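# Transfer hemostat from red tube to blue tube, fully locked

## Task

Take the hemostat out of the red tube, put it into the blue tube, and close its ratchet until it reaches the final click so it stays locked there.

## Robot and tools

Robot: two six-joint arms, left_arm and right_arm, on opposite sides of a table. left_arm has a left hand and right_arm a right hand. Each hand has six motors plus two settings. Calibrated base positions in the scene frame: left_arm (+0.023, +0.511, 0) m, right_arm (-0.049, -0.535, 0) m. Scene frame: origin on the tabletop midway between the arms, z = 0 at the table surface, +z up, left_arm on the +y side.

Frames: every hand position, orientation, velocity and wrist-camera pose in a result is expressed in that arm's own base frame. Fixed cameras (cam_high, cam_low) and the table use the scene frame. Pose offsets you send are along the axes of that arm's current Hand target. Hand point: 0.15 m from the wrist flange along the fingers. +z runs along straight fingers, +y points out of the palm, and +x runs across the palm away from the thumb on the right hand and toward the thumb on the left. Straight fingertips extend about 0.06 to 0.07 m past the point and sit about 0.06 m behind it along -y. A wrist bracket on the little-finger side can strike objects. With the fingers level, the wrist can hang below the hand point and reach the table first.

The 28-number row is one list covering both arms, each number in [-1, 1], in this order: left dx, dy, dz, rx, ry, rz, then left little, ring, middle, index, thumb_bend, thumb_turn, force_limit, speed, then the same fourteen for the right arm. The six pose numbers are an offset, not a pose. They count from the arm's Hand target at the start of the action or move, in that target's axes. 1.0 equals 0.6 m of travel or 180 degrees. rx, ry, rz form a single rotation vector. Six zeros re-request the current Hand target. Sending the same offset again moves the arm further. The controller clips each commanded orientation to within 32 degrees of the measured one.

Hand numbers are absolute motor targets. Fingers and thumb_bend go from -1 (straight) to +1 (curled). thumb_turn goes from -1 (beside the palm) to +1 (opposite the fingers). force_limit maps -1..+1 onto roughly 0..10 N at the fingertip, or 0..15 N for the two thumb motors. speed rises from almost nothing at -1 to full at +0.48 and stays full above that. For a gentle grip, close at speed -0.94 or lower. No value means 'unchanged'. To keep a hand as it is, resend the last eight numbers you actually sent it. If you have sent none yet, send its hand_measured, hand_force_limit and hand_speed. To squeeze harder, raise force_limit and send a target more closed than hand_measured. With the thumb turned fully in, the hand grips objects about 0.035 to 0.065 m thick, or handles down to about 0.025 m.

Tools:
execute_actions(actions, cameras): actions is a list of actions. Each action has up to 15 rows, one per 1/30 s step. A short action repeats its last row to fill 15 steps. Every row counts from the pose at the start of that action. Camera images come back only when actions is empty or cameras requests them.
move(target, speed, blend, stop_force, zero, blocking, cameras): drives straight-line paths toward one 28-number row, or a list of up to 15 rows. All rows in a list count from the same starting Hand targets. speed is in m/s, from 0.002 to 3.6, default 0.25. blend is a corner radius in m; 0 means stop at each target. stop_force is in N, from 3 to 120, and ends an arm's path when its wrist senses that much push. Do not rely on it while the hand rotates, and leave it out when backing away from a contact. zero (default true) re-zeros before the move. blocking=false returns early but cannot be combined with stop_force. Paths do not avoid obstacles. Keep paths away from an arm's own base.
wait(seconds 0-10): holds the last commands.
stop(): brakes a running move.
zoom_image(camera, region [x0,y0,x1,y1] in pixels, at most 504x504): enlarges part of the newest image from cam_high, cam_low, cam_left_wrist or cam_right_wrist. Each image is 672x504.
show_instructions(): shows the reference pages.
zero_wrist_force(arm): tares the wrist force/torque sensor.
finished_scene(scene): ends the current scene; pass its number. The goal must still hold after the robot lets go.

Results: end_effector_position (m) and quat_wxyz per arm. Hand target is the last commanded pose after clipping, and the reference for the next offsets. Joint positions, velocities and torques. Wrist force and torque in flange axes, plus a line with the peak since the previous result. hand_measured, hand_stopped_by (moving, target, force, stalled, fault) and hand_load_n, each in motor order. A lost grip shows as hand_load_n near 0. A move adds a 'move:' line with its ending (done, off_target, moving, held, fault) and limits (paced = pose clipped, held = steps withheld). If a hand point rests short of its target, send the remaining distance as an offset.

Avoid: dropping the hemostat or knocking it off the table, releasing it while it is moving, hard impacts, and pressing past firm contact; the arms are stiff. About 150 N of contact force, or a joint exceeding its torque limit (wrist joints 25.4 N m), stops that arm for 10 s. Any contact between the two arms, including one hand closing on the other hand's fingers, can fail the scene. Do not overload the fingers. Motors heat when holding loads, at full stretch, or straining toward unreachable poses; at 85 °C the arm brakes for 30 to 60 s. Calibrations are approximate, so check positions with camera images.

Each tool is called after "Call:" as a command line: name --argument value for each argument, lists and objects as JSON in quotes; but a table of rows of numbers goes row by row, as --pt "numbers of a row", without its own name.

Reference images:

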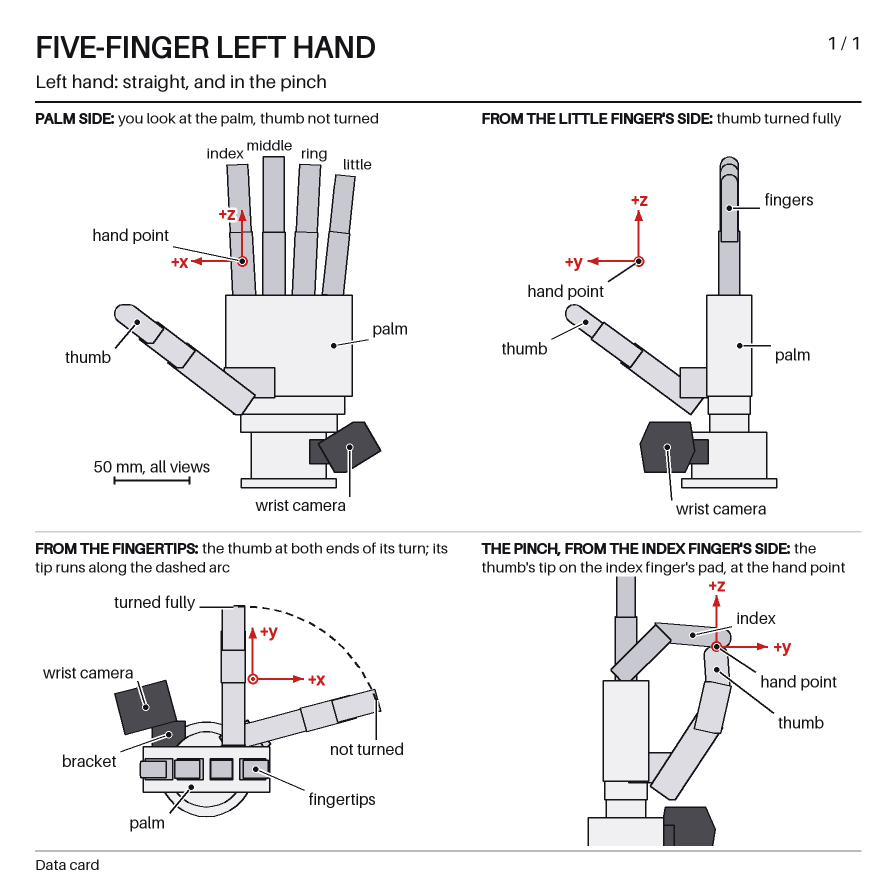

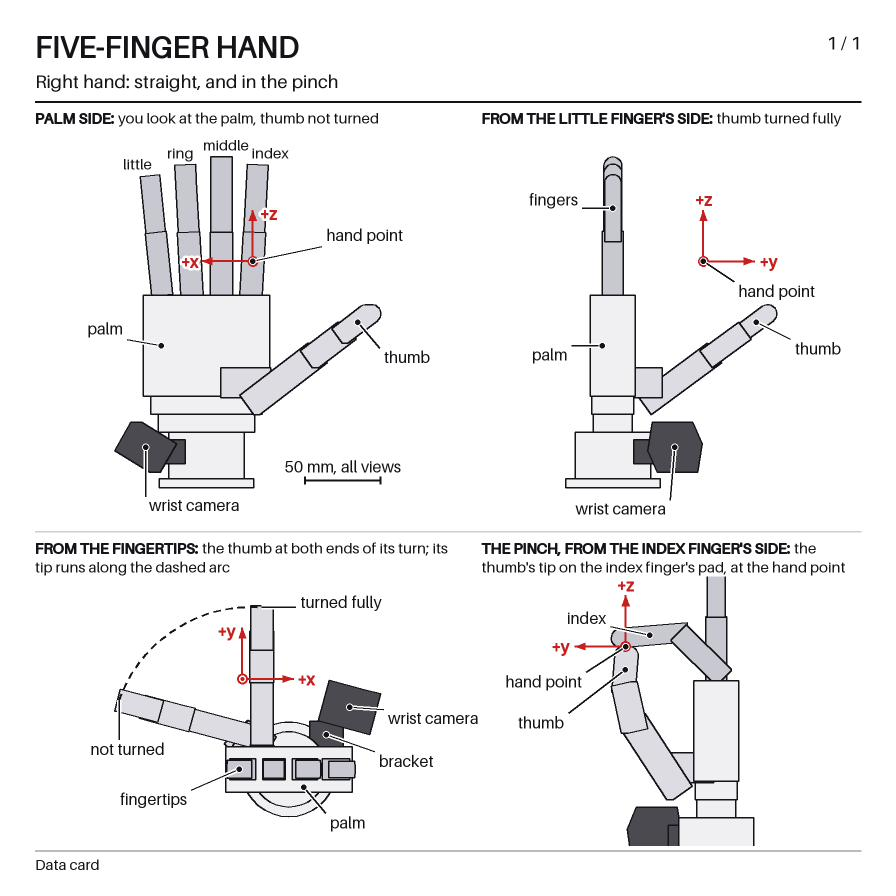

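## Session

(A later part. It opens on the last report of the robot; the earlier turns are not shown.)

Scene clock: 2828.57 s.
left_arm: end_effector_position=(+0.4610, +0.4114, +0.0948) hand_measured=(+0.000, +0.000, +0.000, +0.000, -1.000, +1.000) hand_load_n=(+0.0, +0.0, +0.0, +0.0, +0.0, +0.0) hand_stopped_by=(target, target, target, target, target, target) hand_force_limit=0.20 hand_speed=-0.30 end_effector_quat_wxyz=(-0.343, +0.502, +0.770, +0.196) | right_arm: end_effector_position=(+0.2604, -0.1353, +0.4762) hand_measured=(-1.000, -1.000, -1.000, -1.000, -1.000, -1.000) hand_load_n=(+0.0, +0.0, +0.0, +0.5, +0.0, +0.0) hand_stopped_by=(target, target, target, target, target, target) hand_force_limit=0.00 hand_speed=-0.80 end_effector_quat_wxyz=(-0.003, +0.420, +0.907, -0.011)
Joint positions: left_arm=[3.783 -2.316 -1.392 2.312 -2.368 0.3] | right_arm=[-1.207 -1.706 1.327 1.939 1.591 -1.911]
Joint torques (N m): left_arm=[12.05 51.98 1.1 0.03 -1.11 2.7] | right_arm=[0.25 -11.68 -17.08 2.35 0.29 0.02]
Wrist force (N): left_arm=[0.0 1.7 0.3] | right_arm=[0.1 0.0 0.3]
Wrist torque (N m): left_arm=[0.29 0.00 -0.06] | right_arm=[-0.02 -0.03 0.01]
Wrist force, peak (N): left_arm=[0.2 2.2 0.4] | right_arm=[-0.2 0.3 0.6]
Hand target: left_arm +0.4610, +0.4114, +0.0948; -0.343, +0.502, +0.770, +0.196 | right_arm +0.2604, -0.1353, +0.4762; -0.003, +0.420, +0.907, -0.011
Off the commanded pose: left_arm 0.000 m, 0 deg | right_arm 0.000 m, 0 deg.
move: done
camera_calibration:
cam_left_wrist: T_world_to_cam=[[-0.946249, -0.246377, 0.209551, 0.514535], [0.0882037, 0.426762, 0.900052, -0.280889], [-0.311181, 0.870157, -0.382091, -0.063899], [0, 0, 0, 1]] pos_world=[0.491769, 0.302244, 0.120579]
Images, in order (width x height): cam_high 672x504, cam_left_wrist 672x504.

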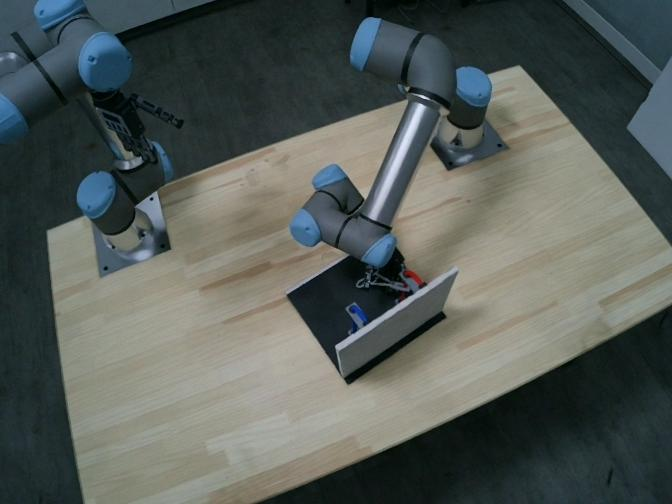

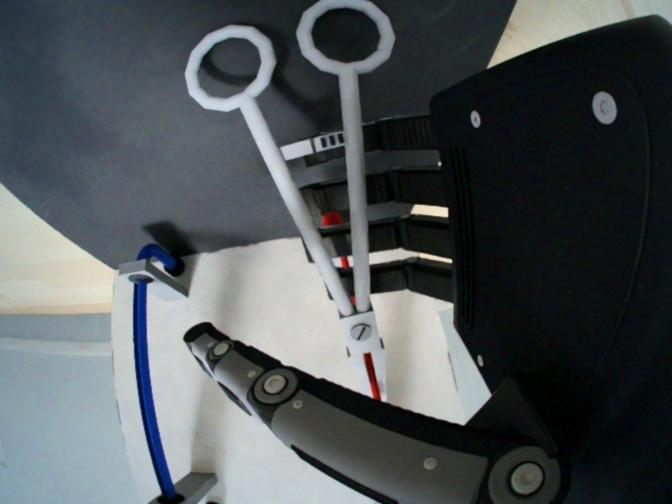

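Call:
move --pt "0.0 0.0 -0.004 0 0 0 0.16 0.16 0.16 0.16 -0.5 1 -0.4 -0.6 0 0 0 0 0 0 -1 -1 -1 -1 -1 -1 0 -0.8" --cameras '["cam_left_wrist"]' --speed 0.02

Call:
zoom_image --camera "cam_left_wrist" --region '[180, 80, 460, 360]'

Scene clock: 2845.77 s.
left_arm: end_effector_position=(+0.4619, +0.4098, +0.0965) hand_measured=(+0.160, +0.160, +0.160, +0.160, -0.500, +1.000) hand_load_n=(+0.0, +0.0, +0.0, +1.0, +0.0, -0.5) hand_stopped_by=(target, target, target, target, target, target) hand_force_limit=-0.40 hand_speed=-0.60 end_effector_quat_wxyz=(-0.343, +0.502, +0.770, +0.196) | right_arm: end_effector_position=(+0.2604, -0.1353, +0.4762) hand_measured=(-1.000, -1.000, -1.000, -1.000, -1.000, -1.000) hand_load_n=(+0.0, +0.0, +0.0, +0.0, +0.0, +0.0) hand_stopped_by=(target, target, target, target, target, target) hand_force_limit=0.00 hand_speed=-0.80 end_effector_quat_wxyz=(-0.003, +0.420, +0.907, -0.011)
Joint positions: left_arm=[3.78 -2.315 -1.39 2.306 -2.368 0.295] | right_arm=[-1.207 -1.706 1.327 1.939 1.591 -1.911]
Joint torques (N m): left_arm=[-1.37 46.54 23.71 0.22 -2.82 1.9] | right_arm=[-0.49 -10.84 -16.91 2.41 0.12 0.24]
Wrist force (N): left_arm=[-0.8 1.6 1.6] | right_arm=[-0.1 0.0 0.3]
Wrist torque (N m): left_arm=[0.30 -0.05 -0.06] | right_arm=[-0.03 0.00 0.00]
Wrist force, peak (N): left_arm=[-0.9 1.5 2.2] | right_arm=[-0.1 0.1 0.6]
Hand target: left_arm +0.4618, +0.4099, +0.0964; -0.343, +0.502, +0.770, +0.196 | right_arm +0.2604, -0.1353, +0.4762; -0.003, +0.420, +0.907, -0.011
Off the commanded pose: left_arm 0.000 m, 0 deg | right_arm 0.000 m, 0 deg.
move: done
camera_calibration:
cam_left_wrist: T_world_to_cam=[[-0.946257, -0.246417, 0.209466, 0.514568], [0.0881139, 0.426739, 0.900072, -0.281758], [-0.31118, 0.870157, -0.382092, -0.0616082], [0, 0, 0, 1]] pos_world=[0.492569, 0.300644, 0.122278]
Images, in order (width x height): cam_left_wrist 672x504.

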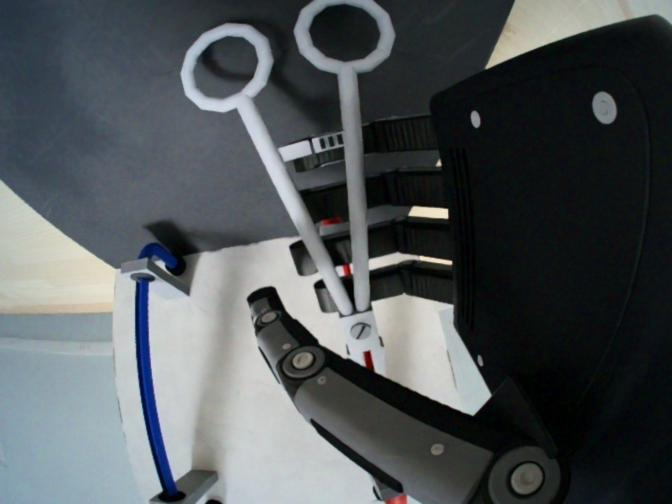

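Scaled by 1.800 from the camera's 672x504 image, which has a finer 960x720 frame.

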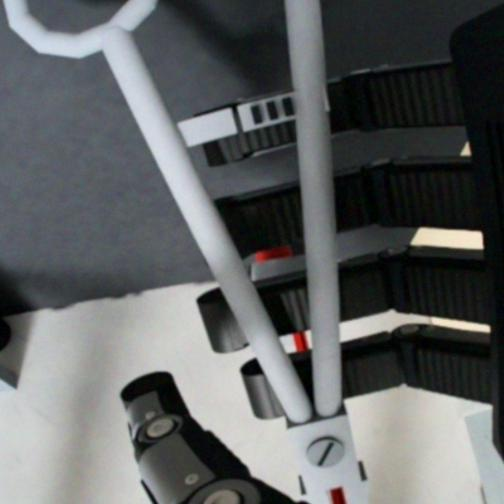

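Call:
move --pt "0.0 0.0 0 0 0 0 0.16 0.16 0.16 0.16 0.3 1 -0.4 -0.85 0 0 0 0 0 0 -1 -1 -1 -1 -1 -1 0 -0.8" --cameras '["cam_left_wrist"]' --speed 0.02

Call:
zoom_image --camera "cam_left_wrist" --region '[180, 80, 460, 360]'

Scene clock: 2857.03 s.
left_arm: end_effector_position=(+0.4618, +0.4099, +0.0964) hand_measured=(+0.160, +0.160, +0.160, +0.160, -0.024, +1.000) hand_load_n=(+0.5, +0.0, +0.0, +4.0, +5.0, +1.0) hand_stopped_by=(target, target, target, target, force, target) hand_force_limit=-0.40 hand_speed=-0.85 end_effector_quat_wxyz=(-0.343, +0.502, +0.770, +0.196) | right_arm: end_effector_position=(+0.2604, -0.1353, +0.4762) hand_measured=(-1.000, -1.000, -1.000, -1.000, -1.000, -1.000) hand_load_n=(+0.0, +0.5, +0.0, +0.0, -0.5, +0.0) hand_stopped_by=(target, target, target, target, target, target) hand_force_limit=0.00 hand_speed=-0.80 end_effector_quat_wxyz=(-0.003, +0.420, +0.907, -0.011)
Joint positions: left_arm=[3.78 -2.315 -1.39 2.306 -2.368 0.295] | right_arm=[-1.207 -1.706 1.327 1.939 1.591 -1.911]
Joint torques (N m): left_arm=[10.88 43.54 3.84 -0.36 -1.04 2.45] | right_arm=[0.13 -9.86 -16.14 2.31 0.05 -0.1]
Wrist force (N): left_arm=[0.2 3.6 2.0] | right_arm=[0.0 0.1 0.3]
Wrist torque (N m): left_arm=[0.30 -0.07 -0.04] | right_arm=[0.00 -0.01 0.01]
Wrist force, peak (N): left_arm=[0.1 3.5 2.3] | right_arm=[-0.2 0.2 0.6]
Hand target: left_arm +0.4618, +0.4099, +0.0964; -0.343, +0.502, +0.770, +0.196 | right_arm +0.2604, -0.1353, +0.4762; -0.003, +0.420, +0.907, -0.011
Off the commanded pose: left_arm 0.000 m, 0 deg | right_arm 0.000 m, 0 deg.
move: done
camera_calibration:
cam_left_wrist: T_world_to_cam=[[-0.946255, -0.246407, 0.209487, 0.514582], [0.0881368, 0.426745, 0.900067, -0.281681], [-0.31118, 0.870157, -0.382092, -0.0616464], [0, 0, 0, 1]] pos_world=[0.492569, 0.300644, 0.122178]
Images, in order (width x height): cam_left_wrist 672x504.

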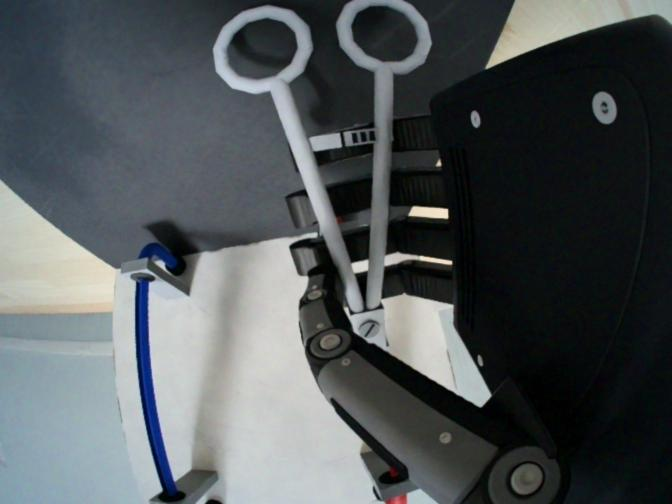

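Scaled by 1.800 from the camera's 672x504 image, which has a finer 960x720 frame.

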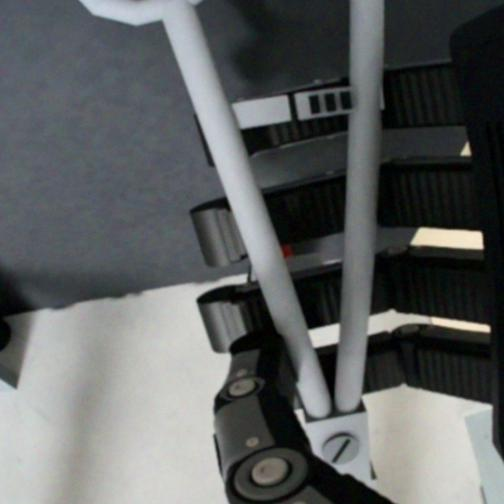

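Call:
move --pt "0.0 0.0 0 0 0 0 0.02 0.02 0.02 0.02 -0.5 1 -0.4 -0.6 0 0 0 0 0 0 -1 -1 -1 -1 -1 -1 0 -0.8" --cameras '["cam_left_wrist"]' --speed 0.02

Call:
zoom_image --camera "cam_left_wrist" --region '[180, 80, 460, 360]'

Scene clock: 2876.07 s.
left_arm: end_effector_position=(+0.4618, +0.4099, +0.0964) hand_measured=(+0.020, +0.020, +0.020, +0.020, -0.500, +1.000) hand_load_n=(+0.0, +0.0, +0.0, +0.0, +0.0, -0.5) hand_stopped_by=(target, target, target, target, target, target) hand_force_limit=-0.40 hand_speed=-0.60 end_effector_quat_wxyz=(-0.343, +0.502, +0.770, +0.196) | right_arm: end_effector_position=(+0.2604, -0.1353, +0.4762) hand_measured=(-1.000, -1.000, -1.000, -1.000, -1.000, -1.000) hand_load_n=(+0.0, +0.0, +0.0, +0.0, +0.0, +0.0) hand_stopped_by=(target, target, target, target, target, target) hand_force_limit=0.00 hand_speed=-0.80 end_effector_quat_wxyz=(-0.003, +0.420, +0.907, -0.011)
Joint positions: left_arm=[3.78 -2.315 -1.39 2.306 -2.368 0.295] | right_arm=[-1.207 -1.706 1.327 1.939 1.591 -1.911]
Joint torques (N m): left_arm=[11 44.01 4.28 -3.81 -1.17 2.55] | right_arm=[0.32 -11.07 -16.8 2.46 0.18 0.11]
Wrist force (N): left_arm=[0.2 1.5 0.4] | right_arm=[0.0 0.2 0.4]
Wrist torque (N m): left_arm=[0.25 -0.04 -0.03] | right_arm=[0.00 -0.02 0.01]
Wrist force, peak (N): left_arm=[0.4 4.0 2.3] | right_arm=[-0.1 0.0 0.6]
Hand target: left_arm +0.4618, +0.4099, +0.0964; -0.343, +0.502, +0.770, +0.196 | right_arm +0.2604, -0.1353, +0.4762; -0.003, +0.420, +0.907, -0.011
Off the commanded pose: left_arm 0.000 m, 0 deg | right_arm 0.000 m, 0 deg.
move: done
camera_calibration:
cam_left_wrist: T_world_to_cam=[[-0.946255, -0.246407, 0.209487, 0.514582], [0.0881368, 0.426745, 0.900067, -0.281681], [-0.31118, 0.870157, -0.382092, -0.0616464], [0, 0, 0, 1]] pos_world=[0.492569, 0.300644, 0.122178]
Images, in order (width x height): cam_left_wrist 672x504.

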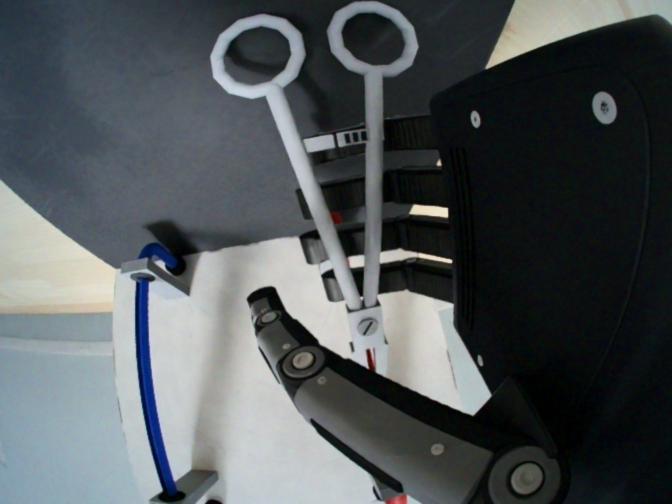

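Scaled by 1.800 from the camera's 672x504 image, which has a finer 960x720 frame.

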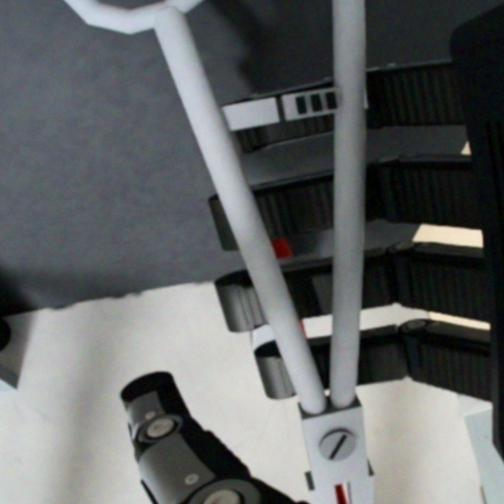

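Call:
execute_actions --actions '[]'

Scene clock: 2935.80 s.
left_arm: end_effector_position=(+0.4618, +0.4099, +0.0964) hand_measured=(+0.020, +0.020, +0.020, +0.020, -0.500, +1.000) hand_load_n=(+0.0, +0.0, +0.0, +0.0, +0.0, +0.0) hand_stopped_by=(target, target, target, target, target, target) hand_force_limit=-0.40 hand_speed=-0.60 end_effector_quat_wxyz=(-0.343, +0.502, +0.770, +0.196) | right_arm: end_effector_position=(+0.2604, -0.1353, +0.4762) hand_measured=(-1.000, -1.000, -1.000, -1.000, -1.000, -1.000) hand_load_n=(+0.0, +0.0, +0.0, +0.0, +0.0, +0.0) hand_stopped_by=(target, target, target, target, target, target) hand_force_limit=0.00 hand_speed=-0.80 end_effector_quat_wxyz=(-0.003, +0.420, +0.907, -0.011)
Joint positions: left_arm=[3.78 -2.315 -1.39 2.306 -2.368 0.295] | right_arm=[-1.207 -1.706 1.327 1.939 1.591 -1.911]
Joint velocities: within noise
Joint torques (N m): left_arm=[10.43 44.38 4.72 -3.82 -1.05 2.48] | right_arm=[0.83 -11.68 -17.09 2.38 0.25 -0.09]
Motor temperatures (°C): left_arm=[24 30 29 35 30 35] | right_arm=[25 24 31 32 36 31]
Wrist force (N): left_arm=[0.1 1.9 0.4] | right_arm=[0.0 0.1 0.3]
Wrist torque (N m): left_arm=[0.32 -0.03 -0.05] | right_arm=[-0.01 -0.01 0.01]
Wrist force, peak (N): left_arm=[0.3 2.0 0.6] | right_arm=[0.1 0.3 0.6]
Hand target: left_arm +0.4618, +0.4099, +0.0964; -0.343, +0.502, +0.770, +0.196 | right_arm +0.2604, -0.1353, +0.4762; -0.003, +0.420, +0.907, -0.011
Off the commanded pose: left_arm 0.000 m, 0 deg | right_arm 0.000 m, 0 deg.
camera_calibration:
cam_left_wrist: T_world_to_cam=[[-0.946247, -0.246367, 0.209573, 0.514555], [0.0882267, 0.426768, 0.900047, -0.28173], [-0.311181, 0.870157, -0.382091, -0.0616465], [0, 0, 0, 1]] pos_world=[0.492569, 0.300644, 0.122179]
cam_right_wrist: T_world_to_cam=[[0.551818, 0.833833, -0.0148117, -0.0288995], [0.760756, -0.496021, 0.418586, -0.450189], [0.341684, -0.242251, -0.908057, 0.420621], [0, 0, 0, 1]] pos_world=[0.214712, -0.0973097, 0.569962]

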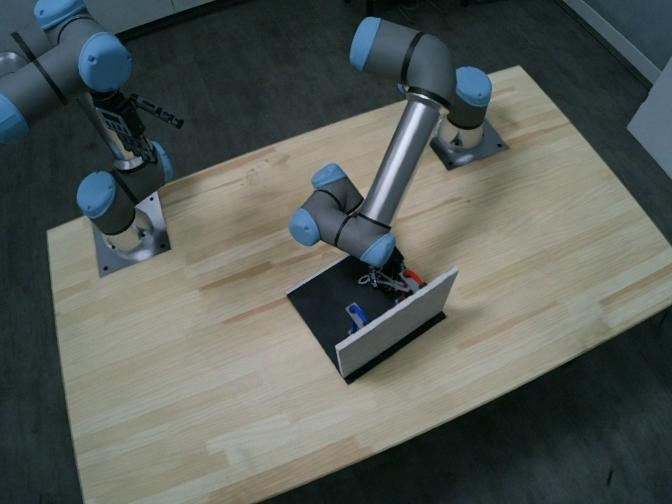

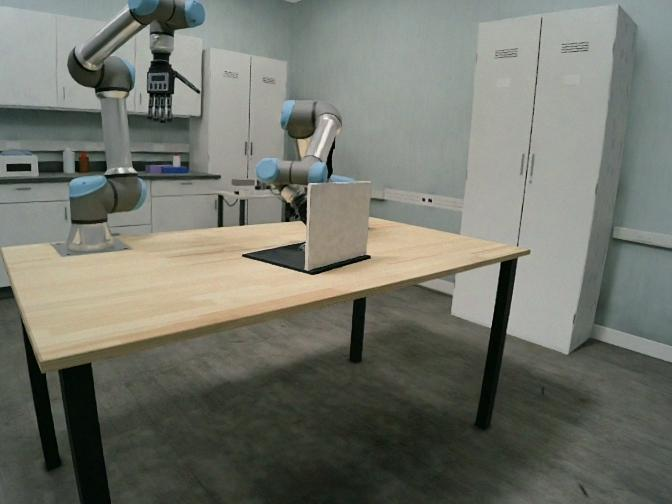

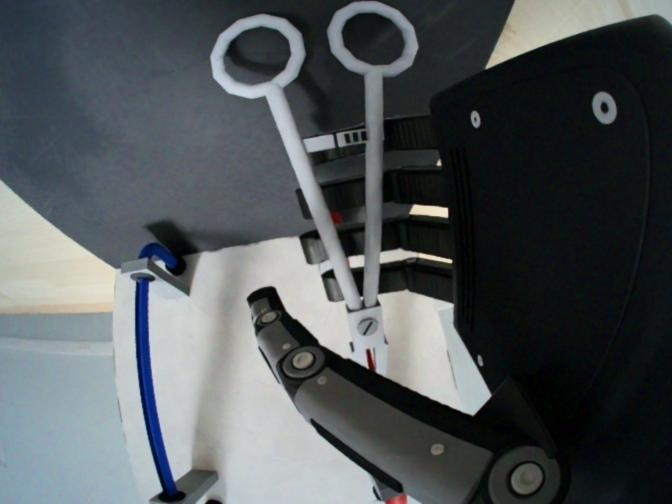

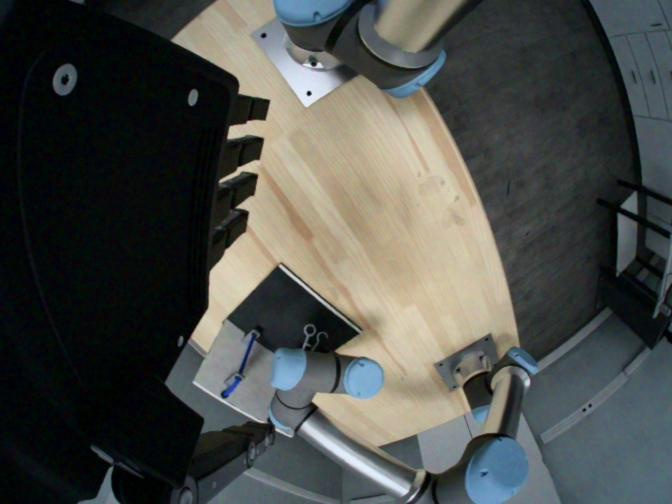

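Call:
move --target '[0,0,0,0,0,0,0.02,0.02,0.02,0.02,0.24,1,-0.5,-0.8,0,0,0,0,0,0,-1,-1,-1,-1,-1,-1,0,-0.8]' --cameras '["cam_left_wrist"]'

Call:
wait --seconds 3 --cameras '["cam_left_wrist"]'

Scene clock: 2970.00 s.
left_arm: end_effector_position=(+0.4618, +0.4099, +0.0964) hand_measured=(+0.020, +0.020, +0.020, +0.020, -0.018, +1.000) hand_load_n=(+0.5, +0.0, +0.0, +0.0, +3.5, +0.0) hand_stopped_by=(target, target, target, target, force, target) hand_force_limit=-0.50 hand_speed=-0.80 end_effector_quat_wxyz=(-0.343, +0.502, +0.770, +0.196) | right_arm: end_effector_position=(+0.2604, -0.1353, +0.4762) hand_measured=(-1.000, -1.000, -1.000, -1.000, -1.000, -1.000) hand_load_n=(+0.0, +0.0, +0.0, +0.0, +0.0, +0.0) hand_stopped_by=(target, target, target, target, target, target) hand_force_limit=0.00 hand_speed=-0.80 end_effector_quat_wxyz=(-0.003, +0.420, +0.907, -0.011)
Joint positions: left_arm=[3.78 -2.315 -1.39 2.306 -2.368 0.295] | right_arm=[-1.207 -1.706 1.327 1.939 1.591 -1.911]
Joint torques (N m): left_arm=[10.48 45.47 4.84 -3.92 -0.85 2.45] | right_arm=[0.68 -10.77 -17.93 2.36 0.1 -0.07]
Wrist force (N): left_arm=[-0.4 3.7 -0.3] | right_arm=[0.0 0.0 0.3]
Wrist torque (N m): left_arm=[0.35 0.03 -0.01] | right_arm=[-0.03 -0.01 0.00]
Wrist force, peak (N): left_arm=[-0.1 3.9 -0.3] | right_arm=[0.0 0.2 0.7]
Hand target: left_arm +0.4618, +0.4099, +0.0964; -0.343, +0.502, +0.770, +0.196 | right_arm +0.2604, -0.1353, +0.4762; -0.003, +0.420, +0.907, -0.011
Off the commanded pose: left_arm 0.000 m, 0 deg | right_arm 0.000 m, 0 deg.
move: done
camera_calibration:
cam_left_wrist: T_world_to_cam=[[-0.946247, -0.246367, 0.209573, 0.514555], [0.0882267, 0.426768, 0.900047, -0.28173], [-0.311181, 0.870157, -0.382091, -0.0616465], [0, 0, 0, 1]] pos_world=[0.492569, 0.300644, 0.122179]
Images, in order (width x height): cam_left_wrist 672x504.

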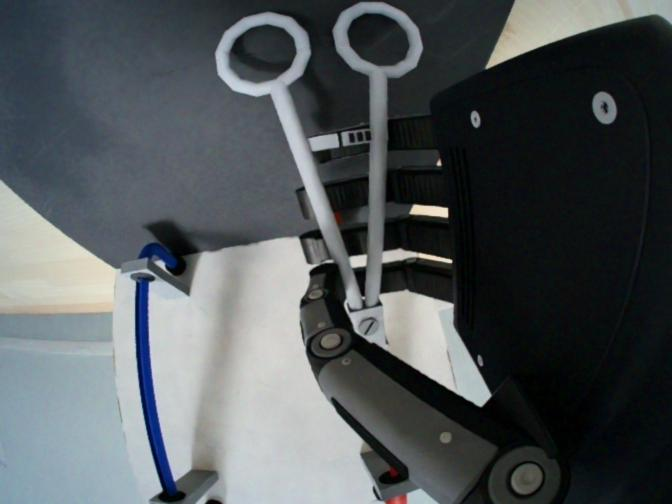

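Scene clock: 2973.00 s.
left_arm: end_effector_position=(+0.4618, +0.4099, +0.0964) hand_measured=(+0.020, +0.020, +0.020, +0.020, -0.018, +1.000) hand_load_n=(+0.5, +0.0, +0.0, +0.0, +3.5, +0.0) hand_stopped_by=(target, target, target, target, force, target) hand_force_limit=-0.50 hand_speed=-0.80 end_effector_quat_wxyz=(-0.343, +0.502, +0.770, +0.196) | right_arm: end_effector_position=(+0.2604, -0.1353, +0.4762) hand_measured=(-1.000, -1.000, -1.000, -1.000, -1.000, -1.000) hand_load_n=(+0.0, +0.0, +0.0, +0.0, +0.0, +0.0) hand_stopped_by=(target, target, target, target, target, target) hand_force_limit=0.00 hand_speed=-0.80 end_effector_quat_wxyz=(-0.003, +0.420, +0.907, -0.011)
Joint positions: left_arm=[3.78 -2.315 -1.39 2.306 -2.368 0.295] | right_arm=[-1.207 -1.706 1.327 1.939 1.591 -1.911]
Joint torques (N m): left_arm=[10.27 46.02 3.91 -3.91 -1.01 2.33] | right_arm=[0.06 -11.14 -16.27 2.66 0.2 0.04]
Wrist force (N): left_arm=[-0.2 3.7 -0.1] | right_arm=[0.0 0.3 0.3]
Wrist torque (N m): left_arm=[0.35 0.01 0.01] | right_arm=[0.02 -0.01 0.01]
Wrist force, peak (N): left_arm=[-0.2 3.8 -0.5] | right_arm=[-0.1 0.1 0.7]
Hand target: left_arm +0.4618, +0.4099, +0.0964; -0.343, +0.502, +0.770, +0.196 | right_arm +0.2604, -0.1353, +0.4762; -0.003, +0.420, +0.907, -0.011
Off the commanded pose: left_arm 0.000 m, 0 deg | right_arm 0.000 m, 0 deg.
wait: 3.00 s; at rest by 0.17 s
camera_calibration:
cam_left_wrist: T_world_to_cam=[[-0.946247, -0.246367, 0.209573, 0.514555], [0.0882267, 0.426768, 0.900047, -0.28173], [-0.311181, 0.870157, -0.382091, -0.0616465], [0, 0, 0, 1]] pos_world=[0.492569, 0.300644, 0.122179]
Images, in order (width x height): cam_left_wrist 672x504.

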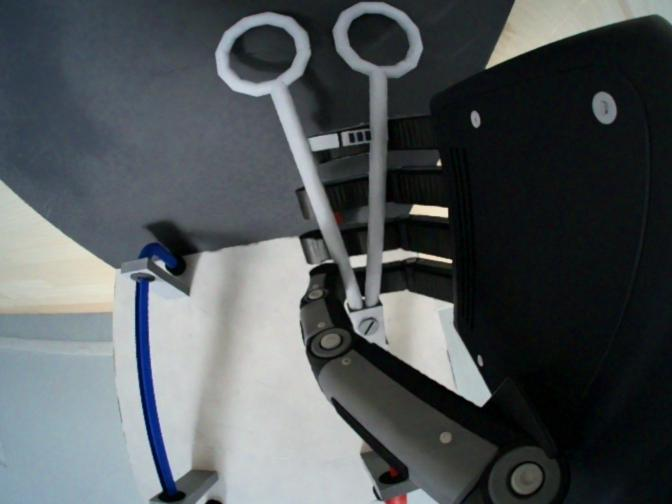

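Call:
move --target '[0,0,0,0,0,0,0.02,0.02,0.02,0.02,-0.4,1,-0.5,-0.6,0,0,0,0,0,0,-1,-1,-1,-1,-1,-1,0,-0.8]'

Call:
move --target '[0,0,-0.015,0,0,0,0.02,0.02,0.02,0.02,-0.4,1,-0.5,-0.6,0,0,0,0,0,0,-1,-1,-1,-1,-1,-1,0,-0.8]' --stop_force 5 --speed 0.02 --cameras '["cam_left_wrist"]'

Scene clock: 2995.93 s.
left_arm: end_effector_position=(+0.4618, +0.4099, +0.0964) hand_measured=(+0.020, +0.020, +0.020, +0.020, -0.400, +1.000) hand_load_n=(+0.0, +0.0, +0.0, +0.0, +0.0, +0.0) hand_stopped_by=(target, target, target, target, target, target) hand_force_limit=-0.50 hand_speed=-0.60 end_effector_quat_wxyz=(-0.343, +0.502, +0.770, +0.196) | right_arm: end_effector_position=(+0.2604, -0.1353, +0.4762) hand_measured=(-1.000, -1.000, -1.000, -1.000, -1.000, -1.000) hand_load_n=(+0.0, +0.0, +0.0, +0.0, +0.0, +0.0) hand_stopped_by=(target, target, target, target, target, target) hand_force_limit=0.00 hand_speed=-0.80 end_effector_quat_wxyz=(-0.003, +0.420, +0.907, -0.011)
Joint positions: left_arm=[3.78 -2.315 -1.39 2.306 -2.368 0.295] | right_arm=[-1.207 -1.706 1.327 1.939 1.591 -1.911]
Joint torques (N m): left_arm=[10.34 46.2 4.68 -3.92 -1.04 2.43] | right_arm=[1.43 -11.71 -16.2 2.72 0.28 0.03]
Wrist force (N): left_arm=[0.1 1.7 0.3] | right_arm=[-0.1 0.0 0.5]
Wrist torque (N m): left_arm=[0.28 -0.03 -0.04] | right_arm=[-0.04 0.00 0.00]
Wrist force, peak (N): left_arm=[-0.1 3.8 -0.3] | right_arm=[-0.1 0.4 0.6]
Hand target: left_arm +0.4618, +0.4099, +0.0964; -0.343, +0.502, +0.770, +0.196 | right_arm +0.2604, -0.1353, +0.4762; -0.003, +0.420, +0.907, -0.011
Off the commanded pose: left_arm 0.000 m, 0 deg | right_arm 0.000 m, 0 deg.
move: done

Scene clock: 2997.73 s.
left_arm: end_effector_position=(+0.4648, +0.4041, +0.1026) hand_measured=(+0.020, +0.020, +0.020, +0.020, -0.400, +1.000) hand_load_n=(+0.0, +0.5, +0.0, +1.5, +0.0, +0.0) hand_stopped_by=(target, target, target, target, target, target) hand_force_limit=-0.50 hand_speed=-0.60 end_effector_quat_wxyz=(-0.343, +0.502, +0.770, +0.196) | right_arm: end_effector_position=(+0.2604, -0.1353, +0.4762) hand_measured=(-1.000, -1.000, -1.000, -1.000, -1.000, -1.000) hand_load_n=(+0.0, +0.0, +0.0, +0.0, +0.0, +0.0) hand_stopped_by=(target, target, target, target, target, target) hand_force_limit=0.00 hand_speed=-0.80 end_effector_quat_wxyz=(-0.003, +0.420, +0.907, -0.011)
Joint positions: left_arm=[3.767 -2.31 -1.384 2.282 -2.37 0.278] | right_arm=[-1.207 -1.706 1.327 1.939 1.591 -1.911]
Joint torques (N m): left_arm=[11.59 38.23 1.3 0 -0.7 2.62] | right_arm=[0.91 -9.57 -17.15 2.7 0.35 0.08]
Wrist force (N): left_arm=[-0.4 1.8 1.9] | right_arm=[0.0 0.1 0.4]
Wrist torque (N m): left_arm=[0.30 -0.04 -0.09] | right_arm=[-0.01 -0.02 0.00]
Wrist force, peak (N): left_arm=[-0.2 2.0 1.9] | right_arm=[-0.2 -0.2 0.5]
Hand target: left_arm +0.4648, +0.4041, +0.1026; -0.343, +0.502, +0.770, +0.196 | right_arm +0.2604, -0.1353, +0.4762; -0.003, +0.420, +0.907, -0.011
Off the commanded pose: left_arm 0.000 m, 0 deg | right_arm 0.000 m, 0 deg.
move: done
camera_calibration:
cam_left_wrist: T_world_to_cam=[[-0.946247, -0.246367, 0.209573, 0.514571], [0.0882267, 0.426768, 0.900047, -0.285091], [-0.311181, 0.870157, -0.382091, -0.0533282], [0, 0, 0, 1]] pos_world=[0.495469, 0.294844, 0.128379]
Images, in order (width x height): cam_left_wrist 672x504.

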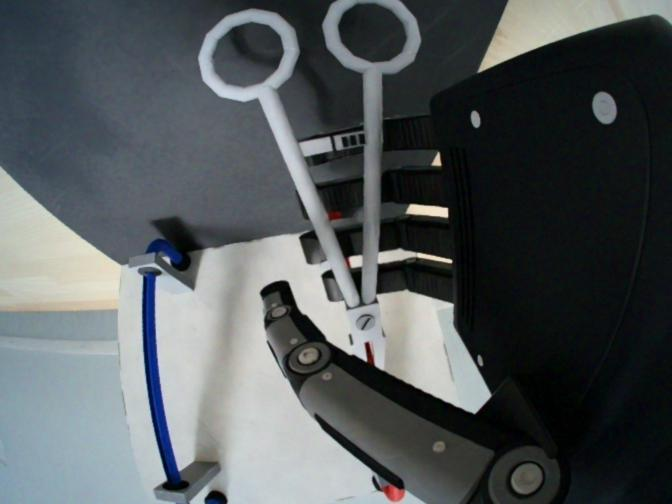

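Call:
move --target '[0,0,0,0,0,0,0.02,0.02,0.02,0.02,0.24,1,-0.5,-0.8,0,0,0,0,0,0,-1,-1,-1,-1,-1,-1,0,-0.8]' --cameras '["cam_left_wrist"]'

Scene clock: 3052.63 s.
left_arm: end_effector_position=(+0.4648, +0.4041, +0.1026) hand_measured=(+0.020, +0.020, +0.020, +0.020, +0.034, +1.000) hand_load_n=(+0.0, +0.0, +0.0, +4.5, +4.0, +0.0) hand_stopped_by=(target, target, target, target, force, target) hand_force_limit=-0.50 hand_speed=-0.80 end_effector_quat_wxyz=(-0.343, +0.502, +0.770, +0.196) | right_arm: end_effector_position=(+0.2604, -0.1353, +0.4762) hand_measured=(-1.000, -1.000, -1.000, -1.000, -1.000, -1.000) hand_load_n=(+0.0, +0.0, +0.0, +0.0, +0.0, +0.5) hand_stopped_by=(target, target, target, target, target, target) hand_force_limit=0.00 hand_speed=-0.80 end_effector_quat_wxyz=(-0.003, +0.420, +0.907, -0.011)
Joint positions: left_arm=[3.767 -2.31 -1.384 2.282 -2.37 0.278] | right_arm=[-1.207 -1.706 1.327 1.939 1.591 -1.911]
Joint torques (N m): left_arm=[10.78 38.1 2.03 -0.27 -0.75 2.51] | right_arm=[0.3 -10.26 -17.66 2.4 0.31 0.01]
Wrist force (N): left_arm=[-1.1 2.4 2.4] | right_arm=[-0.1 0.1 0.3]
Wrist torque (N m): left_arm=[0.24 -0.08 -0.12] | right_arm=[0.00 0.00 0.01]
Wrist force, peak (N): left_arm=[-0.6 2.6 2.8] | right_arm=[0.1 0.4 0.6]
Hand target: left_arm +0.4648, +0.4041, +0.1026; -0.343, +0.502, +0.770, +0.196 | right_arm +0.2604, -0.1353, +0.4762; -0.003, +0.420, +0.907, -0.011
Off the commanded pose: left_arm 0.000 m, 0 deg | right_arm 0.000 m, 0 deg.
move: done
camera_calibration:
cam_left_wrist: T_world_to_cam=[[-0.946255, -0.246407, 0.209487, 0.514598], [0.0881368, 0.426745, 0.900067, -0.285042], [-0.31118, 0.870157, -0.382092, -0.0533281], [0, 0, 0, 1]] pos_world=[0.495469, 0.294844, 0.128378]
Images, in order (width x height): cam_left_wrist 672x504.

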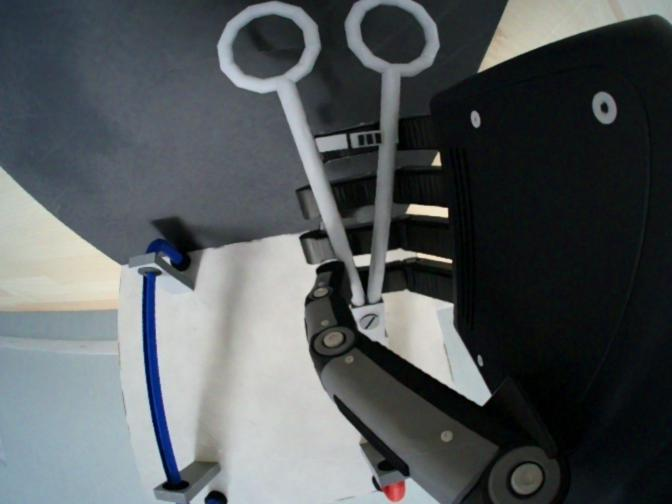

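Call:
move --target '[0,0,0,0,0,0,0.02,0.02,0.02,0.02,-0.4,1,-0.5,-0.6,0,0,0,0,0,0,-1,-1,-1,-1,-1,-1,0,-0.8]'

Call:
move --target '[0,0,0,0,0,0,-0.12,-0.12,-0.12,-0.12,-0.4,1,-0.5,-0.8,0,0,0,0,0,0,-1,-1,-1,-1,-1,-1,0,-0.8]' --cameras '["cam_left_wrist"]'

Scene clock: 3128.23 s.
left_arm: end_effector_position=(+0.4648, +0.4041, +0.1026) hand_measured=(+0.020, +0.020, +0.020, +0.020, -0.400, +1.000) hand_load_n=(+0.0, +0.0, +0.0, +1.0, +0.0, +0.0) hand_stopped_by=(target, target, target, target, target, target) hand_force_limit=-0.50 hand_speed=-0.60 end_effector_quat_wxyz=(-0.343, +0.502, +0.770, +0.196) | right_arm: end_effector_position=(+0.2604, -0.1353, +0.4762) hand_measured=(-1.000, -1.000, -1.000, -1.000, -1.000, -1.000) hand_load_n=(+0.0, -0.5, +0.0, +0.0, +0.0, +0.0) hand_stopped_by=(target, target, target, target, target, target) hand_force_limit=0.00 hand_speed=-0.80 end_effector_quat_wxyz=(-0.003, +0.420, +0.907, -0.011)
Joint positions: left_arm=[3.767 -2.31 -1.384 2.282 -2.37 0.278] | right_arm=[-1.207 -1.706 1.327 1.939 1.591 -1.911]
Joint torques (N m): left_arm=[8.87 37.67 3.42 -3.45 -0.86 1.98] | right_arm=[1.06 -10.66 -16.94 2.33 0.49 0.08]
Wrist force (N): left_arm=[0.0 1.7 1.6] | right_arm=[0.1 0.1 0.4]
Wrist torque (N m): left_arm=[0.29 -0.05 -0.07] | right_arm=[-0.01 -0.02 0.01]
Wrist force, peak (N): left_arm=[-0.9 2.7 2.8] | right_arm=[0.1 0.1 0.7]
Hand target: left_arm +0.4648, +0.4041, +0.1026; -0.343, +0.502, +0.770, +0.196 | right_arm +0.2604, -0.1353, +0.4762; -0.003, +0.420, +0.907, -0.011
Off the commanded pose: left_arm 0.000 m, 0 deg | right_arm 0.000 m, 0 deg.
move: done

Scene clock: 3128.77 s.
left_arm: end_effector_position=(+0.4648, +0.4041, +0.1026) hand_measured=(-0.120, -0.120, -0.120, -0.120, -0.400, +1.000) hand_load_n=(+0.0, +0.0, +0.0, +0.0, +0.0, +0.0) hand_stopped_by=(target, target, target, target, target, target) hand_force_limit=-0.50 hand_speed=-0.80 end_effector_quat_wxyz=(-0.343, +0.502, +0.770, +0.196) | right_arm: end_effector_position=(+0.2604, -0.1353, +0.4762) hand_measured=(-1.000, -1.000, -1.000, -1.000, -1.000, -1.000) hand_load_n=(+0.0, +0.0, +0.0, +0.0, +0.0, +0.0) hand_stopped_by=(target, target, target, target, target, target) hand_force_limit=0.00 hand_speed=-0.80 end_effector_quat_wxyz=(-0.003, +0.420, +0.907, -0.011)
Joint positions: left_arm=[3.767 -2.31 -1.384 2.282 -2.37 0.278] | right_arm=[-1.207 -1.706 1.327 1.939 1.591 -1.911]
Joint torques (N m): left_arm=[8.26 38.02 2.85 -3.68 -0.86 1.91] | right_arm=[0.71 -11.53 -17.1 2.42 0.25 0.06]
Wrist force (N): left_arm=[0.1 1.9 0.6] | right_arm=[0.1 0.0 0.4]
Wrist torque (N m): left_arm=[0.31 0.00 -0.08] | right_arm=[-0.04 -0.03 0.01]
Wrist force, peak (N): left_arm=[-0.2 1.9 1.7] | right_arm=[0.0 0.1 0.6]
Hand target: left_arm +0.4648, +0.4041, +0.1026; -0.343, +0.502, +0.770, +0.196 | right_arm +0.2604, -0.1353, +0.4762; -0.003, +0.420, +0.907, -0.011
Off the commanded pose: left_arm 0.000 m, 0 deg | right_arm 0.000 m, 0 deg.
move: done
camera_calibration:
cam_left_wrist: T_world_to_cam=[[-0.946247, -0.246367, 0.209573, 0.514571], [0.0882267, 0.426768, 0.900047, -0.285091], [-0.311181, 0.870157, -0.382091, -0.0533282], [0, 0, 0, 1]] pos_world=[0.495469, 0.294844, 0.128379]
Images, in order (width x height): cam_left_wrist 672x504.

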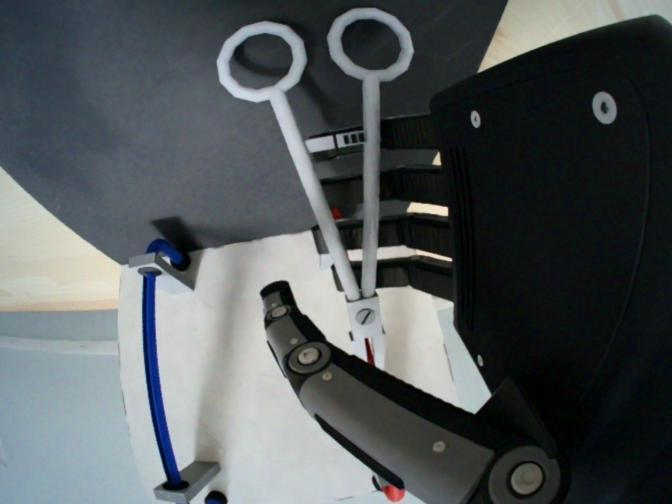

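Call:
move --target '[0,0,0,0,0,0,-0.12,-0.12,-0.12,-0.12,0.26,1,-0.6,-0.8,0,0,0,0,0,0,-1,-1,-1,-1,-1,-1,0,-0.8]' --cameras '["cam_left_wrist"]'

Scene clock: 3137.00 s.
left_arm: end_effector_position=(+0.4648, +0.4041, +0.1026) hand_measured=(-0.120, -0.120, -0.120, -0.120, +0.260, +1.000) hand_load_n=(+0.0, +0.0, +0.0, -0.5, +0.0, +0.0) hand_stopped_by=(target, target, target, target, target, target) hand_force_limit=-0.60 hand_speed=-0.80 end_effector_quat_wxyz=(-0.343, +0.502, +0.770, +0.196) | right_arm: end_effector_position=(+0.2604, -0.1353, +0.4762) hand_measured=(-1.000, -1.000, -1.000, -1.000, -1.000, -1.000) hand_load_n=(+0.0, +0.0, +0.0, +0.0, +0.0, +0.0) hand_stopped_by=(target, target, target, target, target, target) hand_force_limit=0.00 hand_speed=-0.80 end_effector_quat_wxyz=(-0.003, +0.420, +0.907, -0.011)
Joint positions: left_arm=[3.767 -2.31 -1.384 2.282 -2.37 0.278] | right_arm=[-1.207 -1.706 1.327 1.939 1.591 -1.911]
Joint torques (N m): left_arm=[5.89 38.14 3.29 -3.83 -0.78 1.03] | right_arm=[1.42 -11.41 -17.23 2.35 0.46 0.25]
Wrist force (N): left_arm=[0.1 1.6 0.7] | right_arm=[-0.1 -0.1 0.3]
Wrist torque (N m): left_arm=[0.26 0.02 -0.08] | right_arm=[-0.03 0.01 0.00]
Wrist force, peak (N): left_arm=[0.2 2.2 0.5] | right_arm=[-0.4 0.1 0.5]
Hand target: left_arm +0.4648, +0.4041, +0.1026; -0.343, +0.502, +0.770, +0.196 | right_arm +0.2604, -0.1353, +0.4762; -0.003, +0.420, +0.907, -0.011
Off the commanded pose: left_arm 0.000 m, 0 deg | right_arm 0.000 m, 0 deg.
move: done
camera_calibration:
cam_left_wrist: T_world_to_cam=[[-0.946247, -0.246367, 0.209573, 0.514571], [0.0882267, 0.426768, 0.900047, -0.285091], [-0.311181, 0.870157, -0.382091, -0.0533282], [0, 0, 0, 1]] pos_world=[0.495469, 0.294844, 0.128379]
Images, in order (width x height): cam_left_wrist 672x504.

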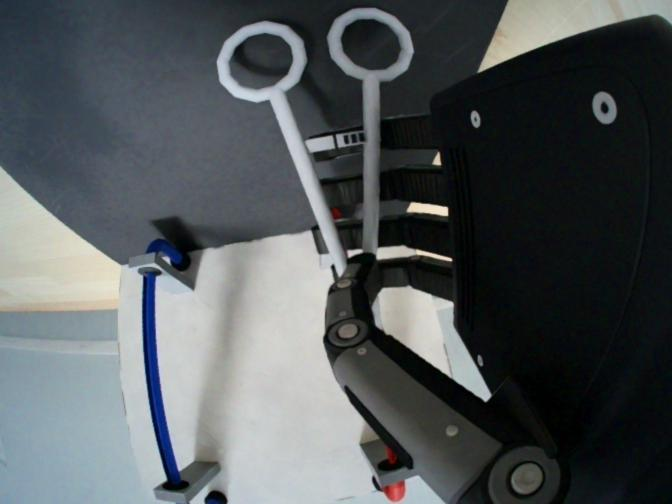

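Call:
move --target '[0,0,0,0,0,0,0.3,0.3,0.3,0.3,0.26,1,-0.4,-0.85,0,0,0,0,0,0,-1,-1,-1,-1,-1,-1,0,-0.8]' --cameras '["cam_left_wrist"]'

Scene clock: 3142.53 s.
left_arm: end_effector_position=(+0.4648, +0.4041, +0.1026) hand_measured=(+0.212, +0.128, +0.072, +0.002, +0.260, +1.000) hand_load_n=(+5.0, +2.0, +0.5, +2.0, +1.5, +1.0) hand_stopped_by=(force, force, force, force, target, target) hand_force_limit=-0.40 hand_speed=-0.85 end_effector_quat_wxyz=(-0.343, +0.502, +0.770, +0.196) | right_arm: end_effector_position=(+0.2604, -0.1353, +0.4762) hand_measured=(-1.000, -1.000, -1.000, -1.000, -1.000, -1.000) hand_load_n=(+0.0, +0.0, +0.0, +0.0, +0.0, -0.5) hand_stopped_by=(target, target, target, target, target, target) hand_force_limit=0.00 hand_speed=-0.80 end_effector_quat_wxyz=(-0.003, +0.420, +0.907, -0.011)
Joint positions: left_arm=[3.767 -2.31 -1.384 2.282 -2.37 0.278] | right_arm=[-1.207 -1.706 1.327 1.939 1.591 -1.911]
Joint torques (N m): left_arm=[4.04 39.18 4.09 -3.76 -0.8 0.47] | right_arm=[0.3 -11.01 -16.29 2.49 0.12 0.02]
Wrist force (N): left_arm=[-0.7 2.3 -3.0] | right_arm=[-0.3 0.2 0.4]
Wrist torque (N m): left_arm=[0.38 0.23 -0.04] | right_arm=[0.00 0.03 -0.01]
Wrist force, peak (N): left_arm=[-0.9 2.1 -3.4] | right_arm=[-0.2 0.2 0.6]
Hand target: left_arm +0.4648, +0.4041, +0.1026; -0.343, +0.502, +0.770, +0.196 | right_arm +0.2604, -0.1353, +0.4762; -0.003, +0.420, +0.907, -0.011
Off the commanded pose: left_arm 0.000 m, 0 deg | right_arm 0.000 m, 0 deg.
move: done
camera_calibration:
cam_left_wrist: T_world_to_cam=[[-0.946247, -0.246367, 0.209573, 0.514571], [0.0882267, 0.426768, 0.900047, -0.285091], [-0.311181, 0.870157, -0.382091, -0.0533282], [0, 0, 0, 1]] pos_world=[0.495469, 0.294844, 0.128379]
Images, in order (width x height): cam_left_wrist 672x504.

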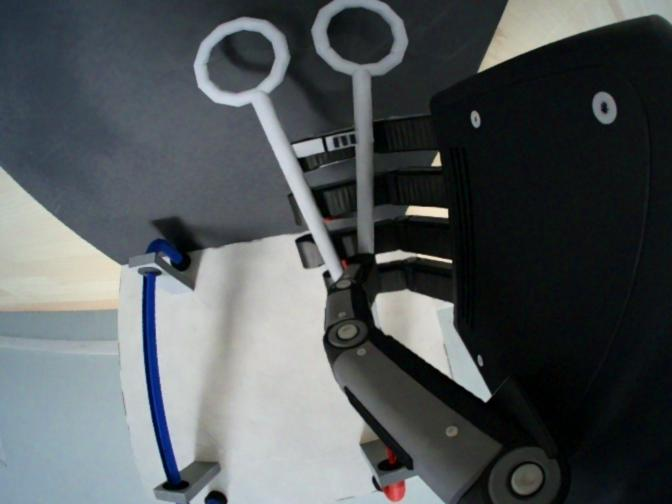

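Call:
move --target '[0,0,0,0,0,0,0.35,0.35,0.35,0.35,0.26,1,-0.2,-0.88,0,0,0,0,0,0,-1,-1,-1,-1,-1,-1,0,-0.8]' --cameras '["cam_left_wrist"]'

Scene clock: 3153.20 s.
left_arm: end_effector_position=(+0.4648, +0.4041, +0.1026) hand_measured=(+0.212, +0.138, +0.092, +0.012, +0.260, +1.000) hand_load_n=(+3.0, +3.5, +6.0, +4.0, +1.5, +1.0) hand_stopped_by=(force, force, force, force, target, target) hand_force_limit=-0.20 hand_speed=-0.88 end_effector_quat_wxyz=(-0.343, +0.502, +0.770, +0.196) | right_arm: end_effector_position=(+0.2604, -0.1353, +0.4762) hand_measured=(-1.000, -1.000, -1.000, -1.000, -1.000, -1.000) hand_load_n=(+0.0, +0.0, +0.0, +0.0, +0.0, +0.0) hand_stopped_by=(target, target, target, target, target, target) hand_force_limit=0.00 hand_speed=-0.80 end_effector_quat_wxyz=(-0.003, +0.420, +0.907, -0.011)
Joint positions: left_arm=[3.767 -2.31 -1.384 2.282 -2.37 0.278] | right_arm=[-1.207 -1.706 1.327 1.939 1.591 -1.911]
Joint torques (N m): left_arm=[1.67 38.3 5.13 -3.74 -0.88 -0.08] | right_arm=[0.59 -11.52 -17.44 2.52 0.3 0.16]
Wrist force (N): left_arm=[0.0 1.1 -1.0] | right_arm=[0.1 0.1 0.5]
Wrist torque (N m): left_arm=[0.34 0.10 -0.08] | right_arm=[-0.02 -0.03 0.01]
Wrist force, peak (N): left_arm=[-0.9 2.2 -3.3] | right_arm=[-0.2 0.3 0.5]
Hand target: left_arm +0.4648, +0.4041, +0.1026; -0.343, +0.502, +0.770, +0.196 | right_arm +0.2604, -0.1353, +0.4762; -0.003, +0.420, +0.907, -0.011
Off the commanded pose: left_arm 0.000 m, 0 deg | right_arm 0.000 m, 0 deg.
move: done
camera_calibration:
cam_left_wrist: T_world_to_cam=[[-0.946247, -0.246367, 0.209573, 0.514571], [0.0882267, 0.426768, 0.900047, -0.285091], [-0.311181, 0.870157, -0.382091, -0.0533282], [0, 0, 0, 1]] pos_world=[0.495469, 0.294844, 0.128379]
Images, in order (width x height): cam_left_wrist 672x504.

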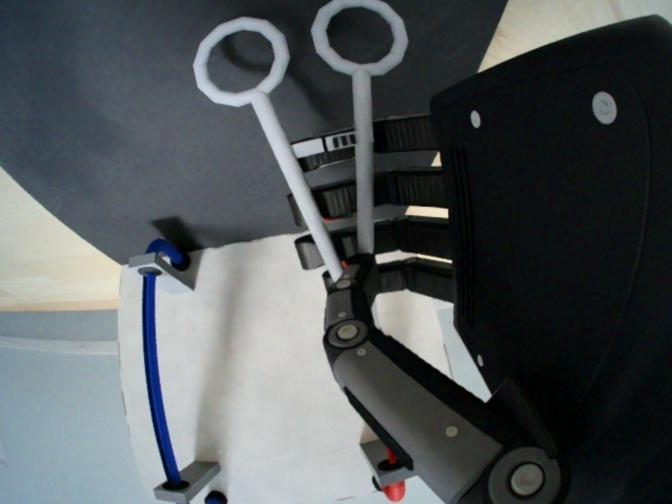

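Call:
move --pt "0.0022 0 -0.0177 0 -0.0556 0 0.35 0.35 0.35 0.35 0.26 1 -0.2 -0.88 0 0 0 0 0 0 -1 -1 -1 -1 -1 -1 0 -0.8" --pt "0.0073 0 -0.0345 0 -0.1111 0 0.35 0.35 0.35 0.35 0.26 1 -0.2 -0.88 0 0 0 0 0 0 -1 -1 -1 -1 -1 -1 0 -0.8" --stop_force 20 --speed 0.05 --cameras '["cam_left_wrist"]'

Scene clock: 3212.77 s.
left_arm: end_effector_position=(+0.4705, +0.3935, +0.1201) hand_measured=(+0.212, +0.138, +0.092, +0.012, +0.260, +1.000) hand_load_n=(+2.5, +1.5, +6.5, +6.0, +2.0, +2.5) hand_stopped_by=(force, force, force, force, target, target) hand_force_limit=-0.20 hand_speed=-0.88 end_effector_quat_wxyz=(-0.204, +0.528, +0.817, +0.106) | right_arm: end_effector_position=(+0.2604, -0.1353, +0.4762) hand_measured=(-1.000, -1.000, -1.000, -1.000, -1.000, -1.000) hand_load_n=(-0.5, +0.0, +0.0, +0.0, +0.0, +0.0) hand_stopped_by=(target, target, target, target, target, target) hand_force_limit=0.00 hand_speed=-0.80 end_effector_quat_wxyz=(-0.003, +0.420, +0.907, -0.011)
Joint positions: left_arm=[3.862 -2.238 -1.306 2.074 -2.024 0.32] | right_arm=[-1.207 -1.706 1.327 1.939 1.591 -1.911]
Joint torques (N m): left_arm=[-17.91 34.16 0.8 -0.86 0.36 -2.34] | right_arm=[1.08 -11.07 -17.58 2.44 0.2 0.06]
Wrist force (N): left_arm=[8.4 1.7 1.9] | right_arm=[-0.2 0.0 0.4]
Wrist torque (N m): left_arm=[0.22 0.12 -0.05] | right_arm=[-0.03 0.01 0.00]
Wrist force, peak (N): left_arm=[11.0 2.2 2.7] | right_arm=[-0.3 0.2 0.7]
Hand target: left_arm +0.4705, +0.3935, +0.1201; -0.204, +0.528, +0.817, +0.106 | right_arm +0.2604, -0.1353, +0.4762; -0.003, +0.420, +0.907, -0.011
Off the commanded pose: left_arm 0.000 m, 0 deg | right_arm 0.000 m, 0 deg.
move: done
camera_calibration:
cam_left_wrist: T_world_to_cam=[[-0.968761, -0.204671, 0.140045, 0.516226], [-0.0402457, 0.686964, 0.725576, -0.317818], [-0.24471, 0.697273, -0.673741, 0.0360526], [0, 0, 0, 1]] pos_world=[0.496131, 0.298847, 0.182596]
Images, in order (width x height): cam_left_wrist 672x504.

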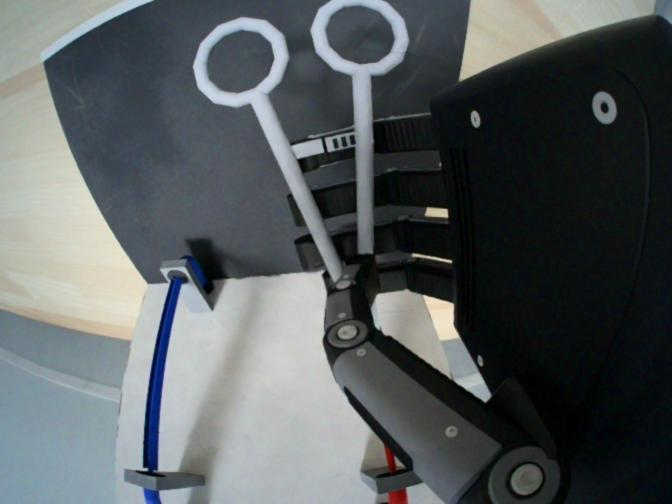

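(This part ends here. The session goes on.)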